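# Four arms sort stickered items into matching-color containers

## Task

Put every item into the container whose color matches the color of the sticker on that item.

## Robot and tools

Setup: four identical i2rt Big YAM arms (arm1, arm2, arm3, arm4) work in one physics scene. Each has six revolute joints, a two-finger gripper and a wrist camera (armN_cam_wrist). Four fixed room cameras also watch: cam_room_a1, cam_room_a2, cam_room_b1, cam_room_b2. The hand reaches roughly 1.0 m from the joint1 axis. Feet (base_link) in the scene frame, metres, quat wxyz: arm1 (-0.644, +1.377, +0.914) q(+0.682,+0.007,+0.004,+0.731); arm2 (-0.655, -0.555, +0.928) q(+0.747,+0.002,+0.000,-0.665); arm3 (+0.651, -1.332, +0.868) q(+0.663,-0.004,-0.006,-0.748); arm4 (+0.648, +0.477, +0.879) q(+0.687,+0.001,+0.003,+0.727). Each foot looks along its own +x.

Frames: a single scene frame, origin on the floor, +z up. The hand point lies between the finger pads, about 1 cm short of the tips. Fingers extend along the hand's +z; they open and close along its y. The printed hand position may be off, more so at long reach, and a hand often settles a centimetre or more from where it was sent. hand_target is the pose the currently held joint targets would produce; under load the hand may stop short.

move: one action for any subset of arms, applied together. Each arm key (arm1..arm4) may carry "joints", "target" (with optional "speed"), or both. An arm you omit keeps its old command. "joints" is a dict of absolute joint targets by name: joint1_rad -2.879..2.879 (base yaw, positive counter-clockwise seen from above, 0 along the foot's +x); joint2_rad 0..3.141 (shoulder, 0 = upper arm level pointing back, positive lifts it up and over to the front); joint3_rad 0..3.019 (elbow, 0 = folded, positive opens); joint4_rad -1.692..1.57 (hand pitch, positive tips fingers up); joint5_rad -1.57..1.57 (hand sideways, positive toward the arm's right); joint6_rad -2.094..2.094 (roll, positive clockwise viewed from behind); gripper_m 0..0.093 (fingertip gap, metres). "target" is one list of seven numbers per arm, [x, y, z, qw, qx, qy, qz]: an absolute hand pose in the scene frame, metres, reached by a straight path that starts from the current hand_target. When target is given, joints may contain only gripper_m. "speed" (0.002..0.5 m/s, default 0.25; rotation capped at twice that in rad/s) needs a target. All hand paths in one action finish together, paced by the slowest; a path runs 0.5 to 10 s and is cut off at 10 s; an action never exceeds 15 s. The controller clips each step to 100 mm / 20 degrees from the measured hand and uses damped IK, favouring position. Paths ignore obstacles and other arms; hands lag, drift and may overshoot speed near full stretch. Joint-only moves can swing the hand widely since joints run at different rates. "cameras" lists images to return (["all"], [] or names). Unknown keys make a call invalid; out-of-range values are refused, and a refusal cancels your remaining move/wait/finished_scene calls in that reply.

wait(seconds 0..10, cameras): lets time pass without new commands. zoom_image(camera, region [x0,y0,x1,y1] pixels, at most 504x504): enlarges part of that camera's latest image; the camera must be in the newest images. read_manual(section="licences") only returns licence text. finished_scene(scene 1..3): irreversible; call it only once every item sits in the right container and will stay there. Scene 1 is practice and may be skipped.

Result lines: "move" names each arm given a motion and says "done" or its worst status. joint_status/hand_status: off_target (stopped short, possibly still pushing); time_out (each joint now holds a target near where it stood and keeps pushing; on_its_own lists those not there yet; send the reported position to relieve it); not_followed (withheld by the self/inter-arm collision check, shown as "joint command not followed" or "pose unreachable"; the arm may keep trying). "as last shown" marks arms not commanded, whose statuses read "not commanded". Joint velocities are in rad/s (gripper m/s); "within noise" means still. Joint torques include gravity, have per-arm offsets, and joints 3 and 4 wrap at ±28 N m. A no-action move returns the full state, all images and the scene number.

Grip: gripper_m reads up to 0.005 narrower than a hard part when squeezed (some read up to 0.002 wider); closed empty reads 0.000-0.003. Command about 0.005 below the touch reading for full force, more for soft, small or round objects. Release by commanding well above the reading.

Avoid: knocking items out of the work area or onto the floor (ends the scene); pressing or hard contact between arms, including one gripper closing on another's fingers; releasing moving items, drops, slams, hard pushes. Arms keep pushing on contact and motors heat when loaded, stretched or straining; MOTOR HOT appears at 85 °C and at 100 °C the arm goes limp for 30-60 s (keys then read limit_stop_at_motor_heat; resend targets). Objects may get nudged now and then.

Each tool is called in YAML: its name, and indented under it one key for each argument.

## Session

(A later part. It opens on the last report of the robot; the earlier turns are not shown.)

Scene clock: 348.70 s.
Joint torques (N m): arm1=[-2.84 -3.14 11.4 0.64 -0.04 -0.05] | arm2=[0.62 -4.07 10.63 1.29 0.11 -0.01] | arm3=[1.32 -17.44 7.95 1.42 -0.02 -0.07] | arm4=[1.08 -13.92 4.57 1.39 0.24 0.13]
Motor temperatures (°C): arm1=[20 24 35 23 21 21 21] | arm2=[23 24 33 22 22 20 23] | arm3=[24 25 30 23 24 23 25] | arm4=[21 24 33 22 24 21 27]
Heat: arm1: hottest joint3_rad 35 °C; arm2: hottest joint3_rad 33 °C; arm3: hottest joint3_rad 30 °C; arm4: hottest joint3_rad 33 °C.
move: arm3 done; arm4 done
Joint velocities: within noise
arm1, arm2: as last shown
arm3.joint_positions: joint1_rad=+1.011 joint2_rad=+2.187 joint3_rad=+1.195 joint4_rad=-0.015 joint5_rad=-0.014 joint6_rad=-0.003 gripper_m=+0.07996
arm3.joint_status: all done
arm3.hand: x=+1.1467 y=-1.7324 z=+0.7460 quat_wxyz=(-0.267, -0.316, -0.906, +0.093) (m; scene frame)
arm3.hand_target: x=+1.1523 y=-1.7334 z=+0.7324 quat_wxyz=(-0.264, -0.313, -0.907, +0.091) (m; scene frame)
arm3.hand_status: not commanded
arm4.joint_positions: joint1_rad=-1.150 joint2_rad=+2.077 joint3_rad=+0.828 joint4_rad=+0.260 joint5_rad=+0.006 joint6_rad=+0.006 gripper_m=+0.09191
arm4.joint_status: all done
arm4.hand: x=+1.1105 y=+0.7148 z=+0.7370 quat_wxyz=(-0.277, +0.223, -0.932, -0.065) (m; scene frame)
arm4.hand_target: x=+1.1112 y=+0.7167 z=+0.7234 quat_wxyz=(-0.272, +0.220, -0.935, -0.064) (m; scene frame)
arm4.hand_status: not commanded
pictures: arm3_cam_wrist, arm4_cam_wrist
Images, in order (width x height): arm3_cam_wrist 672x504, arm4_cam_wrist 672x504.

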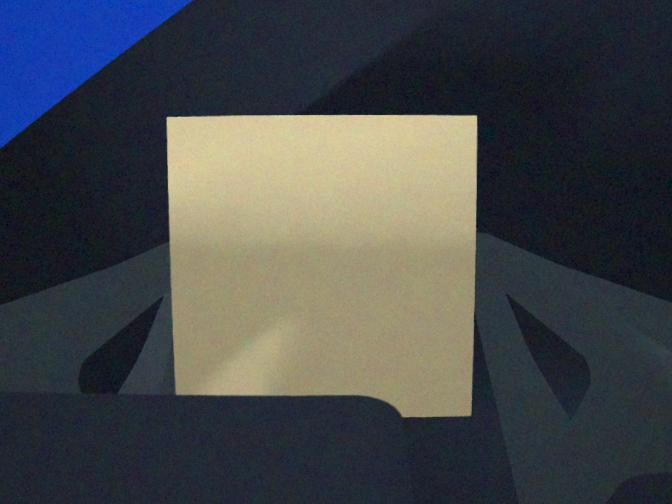

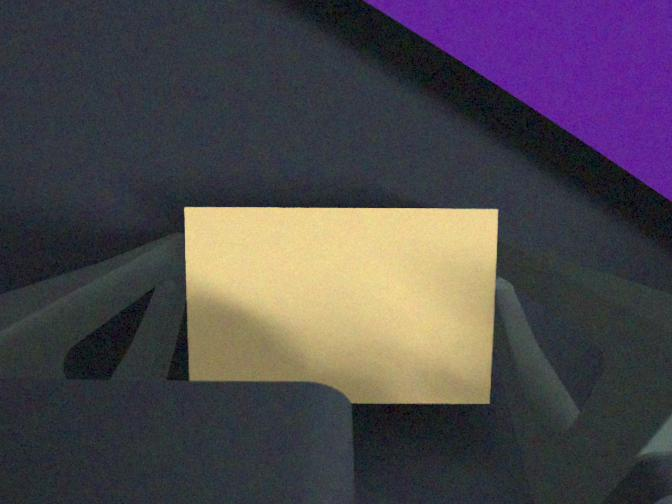

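move:
  arm4: {"target": [1.014, 0.668, 0.93, 0.2720, -0.2198, 0.9350, 0.0640], "speed": 0.18}
  arm3: {"target": [1.062, -1.666, 0.93, 0.2645, 0.3133, 0.9075, -0.0913], "speed": 0.18}
  cameras: []

wait:
  seconds: 0.2
  cameras: ["arm3_cam_wrist", "arm4_cam_wrist", "cam_room_a1", "cam_room_a2"]

Scene clock: 358.67 s.
Joint torques (N m): arm1=[-3.02 -3.37 11.32 0.46 -0.03 -0.02] | arm2=[0.56 -4.07 10.63 1.32 0.11 -0.01] | arm3=[0.56 -14.21 7.3 0.79 -0.09 -0.13] | arm4=[1.2 -9.17 6.95 0.57 0.23 0.19]
Motor temperatures (°C): arm1=[20 24 35 23 21 21 21] | arm2=[23 24 33 22 22 20 23] | arm3=[24 25 30 23 24 23 25] | arm4=[21 24 33 22 24 21 26]
Heat: arm1: hottest joint3_rad 35 °C; arm2: hottest joint3_rad 33 °C; arm3: hottest joint3_rad 30 °C; arm4: hottest joint3_rad 33 °C.
move: arm3 done; arm4 done
Joint velocities: within noise
arm1, arm2: as last shown
arm3.joint_positions: joint1_rad=+1.011 joint2_rad=+1.604 joint3_rad=+0.933 joint4_rad=-0.325 joint5_rad=-0.020 joint6_rad=-0.008 gripper_m=+0.07996
arm3.joint_status: not commanded
arm3.hand: x=+1.0686 y=-1.6653 z=+0.9354 quat_wxyz=(-0.273, -0.312, -0.905, +0.093) (m; scene frame)
arm3.hand_target: x=+1.0621 y=-1.6659 z=+0.9301 quat_wxyz=(-0.265, -0.313, -0.907, +0.091) (m; scene frame)
arm3.hand_status: done (0.009 m and 1.0 deg from the pose sent, 0.213 m and 0.5 deg at the start)
arm4.joint_positions: joint1_rad=-1.149 joint2_rad=+1.319 joint3_rad=+0.595 joint4_rad=-0.259 joint5_rad=+0.009 joint6_rad=+0.007 gripper_m=+0.09191
arm4.joint_status: not commanded
arm4.hand: x=+1.0182 y=+0.6672 z=+0.9334 quat_wxyz=(-0.280, +0.222, -0.932, -0.065) (m; scene frame)
arm4.hand_target: x=+1.0139 y=+0.6680 z=+0.9299 quat_wxyz=(-0.272, +0.220, -0.935, -0.064) (m; scene frame)
arm4.hand_status: done (0.005 m and 1.0 deg from the pose sent, 0.221 m and 0.7 deg at the start)
pictures: none
No camera images: "cameras" was empty.

Scene clock: 358.87 s.
Joint torques (N m): arm1=[-3.02 -2.78 11.37 0.39 -0.04 -0.06] | arm2=[0.67 -4.13 10.62 1.29 0.11 0] | arm3=[0.5 -14.45 7.21 0.81 -0.09 -0.11] | arm4=[1.49 -9.23 6.94 0.5 0.23 0.12]
Motor temperatures (°C): arm1=[20 24 35 23 21 21 21] | arm2=[23 24 33 22 22 20 23] | arm3=[24 25 30 23 24 23 25] | arm4=[21 24 33 22 24 21 26]
Heat: arm1: hottest joint3_rad 35 °C; arm2: hottest joint3_rad 33 °C; arm3: hottest joint3_rad 30 °C; arm4: hottest joint3_rad 33 °C.
Joint velocities: within noise
arm1.joint_positions: joint1_rad=-2.267 joint2_rad=+1.073 joint3_rad=+0.892 joint4_rad=-1.092 joint5_rad=-0.010 joint6_rad=-0.007 gripper_m=+0.09196
arm1.joint_status: not commanded
arm1.hand: x=-0.3581 y=+1.1732 z=+1.1009 quat_wxyz=(-0.135, -0.301, -0.943, +0.043) (m; scene frame)
arm1.hand_target: x=-0.3600 y=+1.1700 z=+1.1000 quat_wxyz=(-0.129, -0.304, -0.943, +0.042) (m; scene frame)
arm1.hand_status: not commanded
arm2.joint_positions: joint1_rad=+0.929 joint2_rad=+0.870 joint3_rad=+0.861 joint4_rad=-0.980 joint5_rad=+0.004 joint6_rad=+0.012 gripper_m=+0.08493
arm2.joint_status: not commanded
arm2.hand: x=-0.3562 y=-0.7309 z=+1.1832 quat_wxyz=(-0.278, -0.255, -0.923, +0.073) (m; scene frame)
arm2.hand_target: x=-0.3601 y=-0.7299 z=+1.1704 quat_wxyz=(-0.258, -0.254, -0.929, +0.071) (m; scene frame)
arm2.hand_status: not commanded
arm3.joint_positions: joint1_rad=+1.011 joint2_rad=+1.604 joint3_rad=+0.933 joint4_rad=-0.325 joint5_rad=-0.020 joint6_rad=-0.008 gripper_m=+0.07996
arm3.joint_status: not commanded
arm3.hand: x=+1.0686 y=-1.6653 z=+0.9354 quat_wxyz=(-0.273, -0.312, -0.905, +0.093) (m; scene frame)
arm3.hand_target: x=+1.0621 y=-1.6659 z=+0.9301 quat_wxyz=(-0.265, -0.313, -0.907, +0.091) (m; scene frame)
arm3.hand_status: done (0.009 m and 1.0 deg from the pose sent, 0.213 m and 0.5 deg at the start)
arm4.joint_positions: joint1_rad=-1.149 joint2_rad=+1.319 joint3_rad=+0.595 joint4_rad=-0.259 joint5_rad=+0.009 joint6_rad=+0.007 gripper_m=+0.09191
arm4.joint_status: not commanded
arm4.hand: x=+1.0182 y=+0.6672 z=+0.9334 quat_wxyz=(-0.280, +0.222, -0.932, -0.065) (m; scene frame)
arm4.hand_target: x=+1.0139 y=+0.6680 z=+0.9300 quat_wxyz=(-0.272, +0.220, -0.935, -0.064) (m; scene frame)
arm4.hand_status: done (0.005 m and 1.0 deg from the pose sent, 0.221 m and 0.7 deg at the start)
wait: 0.20 s; no rest
pictures: arm3_cam_wrist, arm4_cam_wrist, cam_room_a1, cam_room_a2
Images, in order (width x height): arm3_cam_wrist 672x504, arm4_cam_wrist 672x504, cam_room_a1 672x504, cam_room_a2 672x504.

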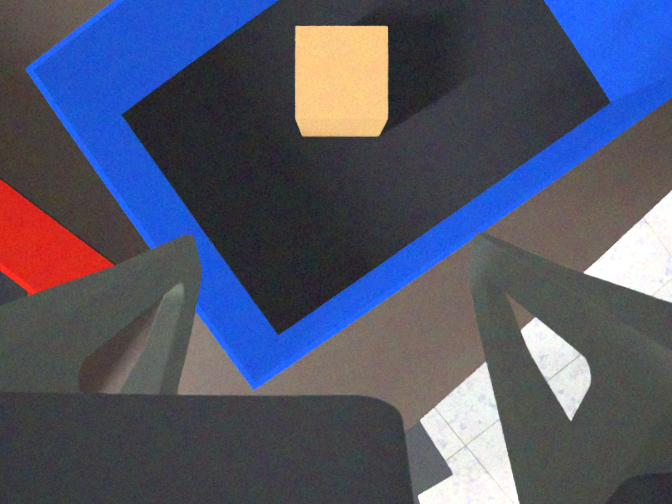

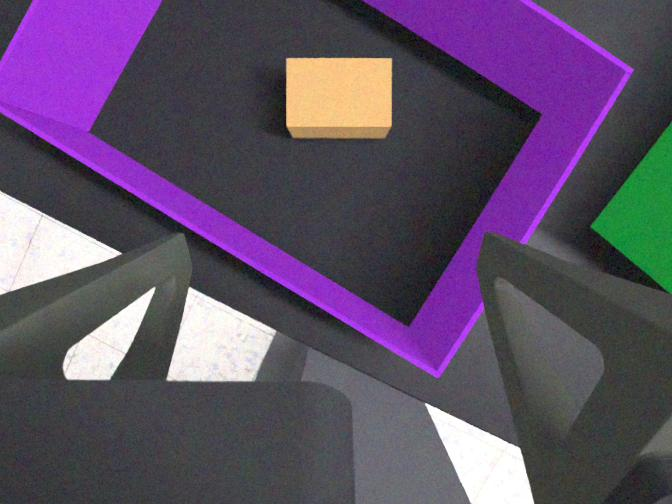

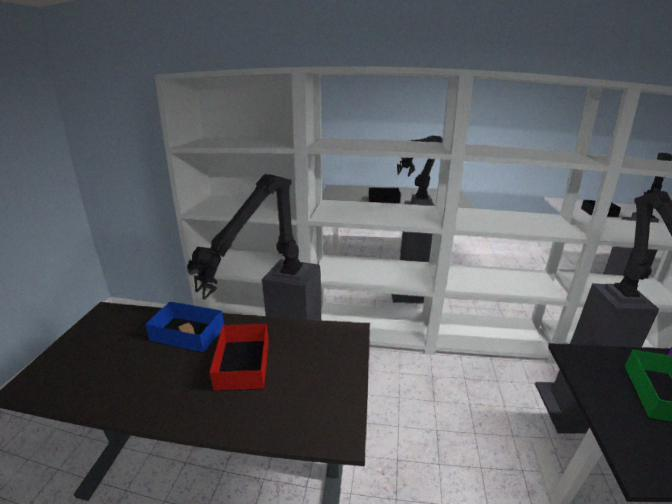

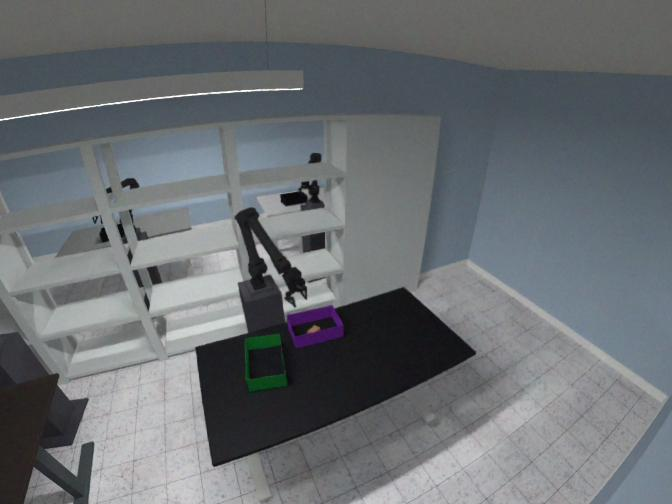

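finished_scene:
  scene: 3

The scene is finished: the task was done.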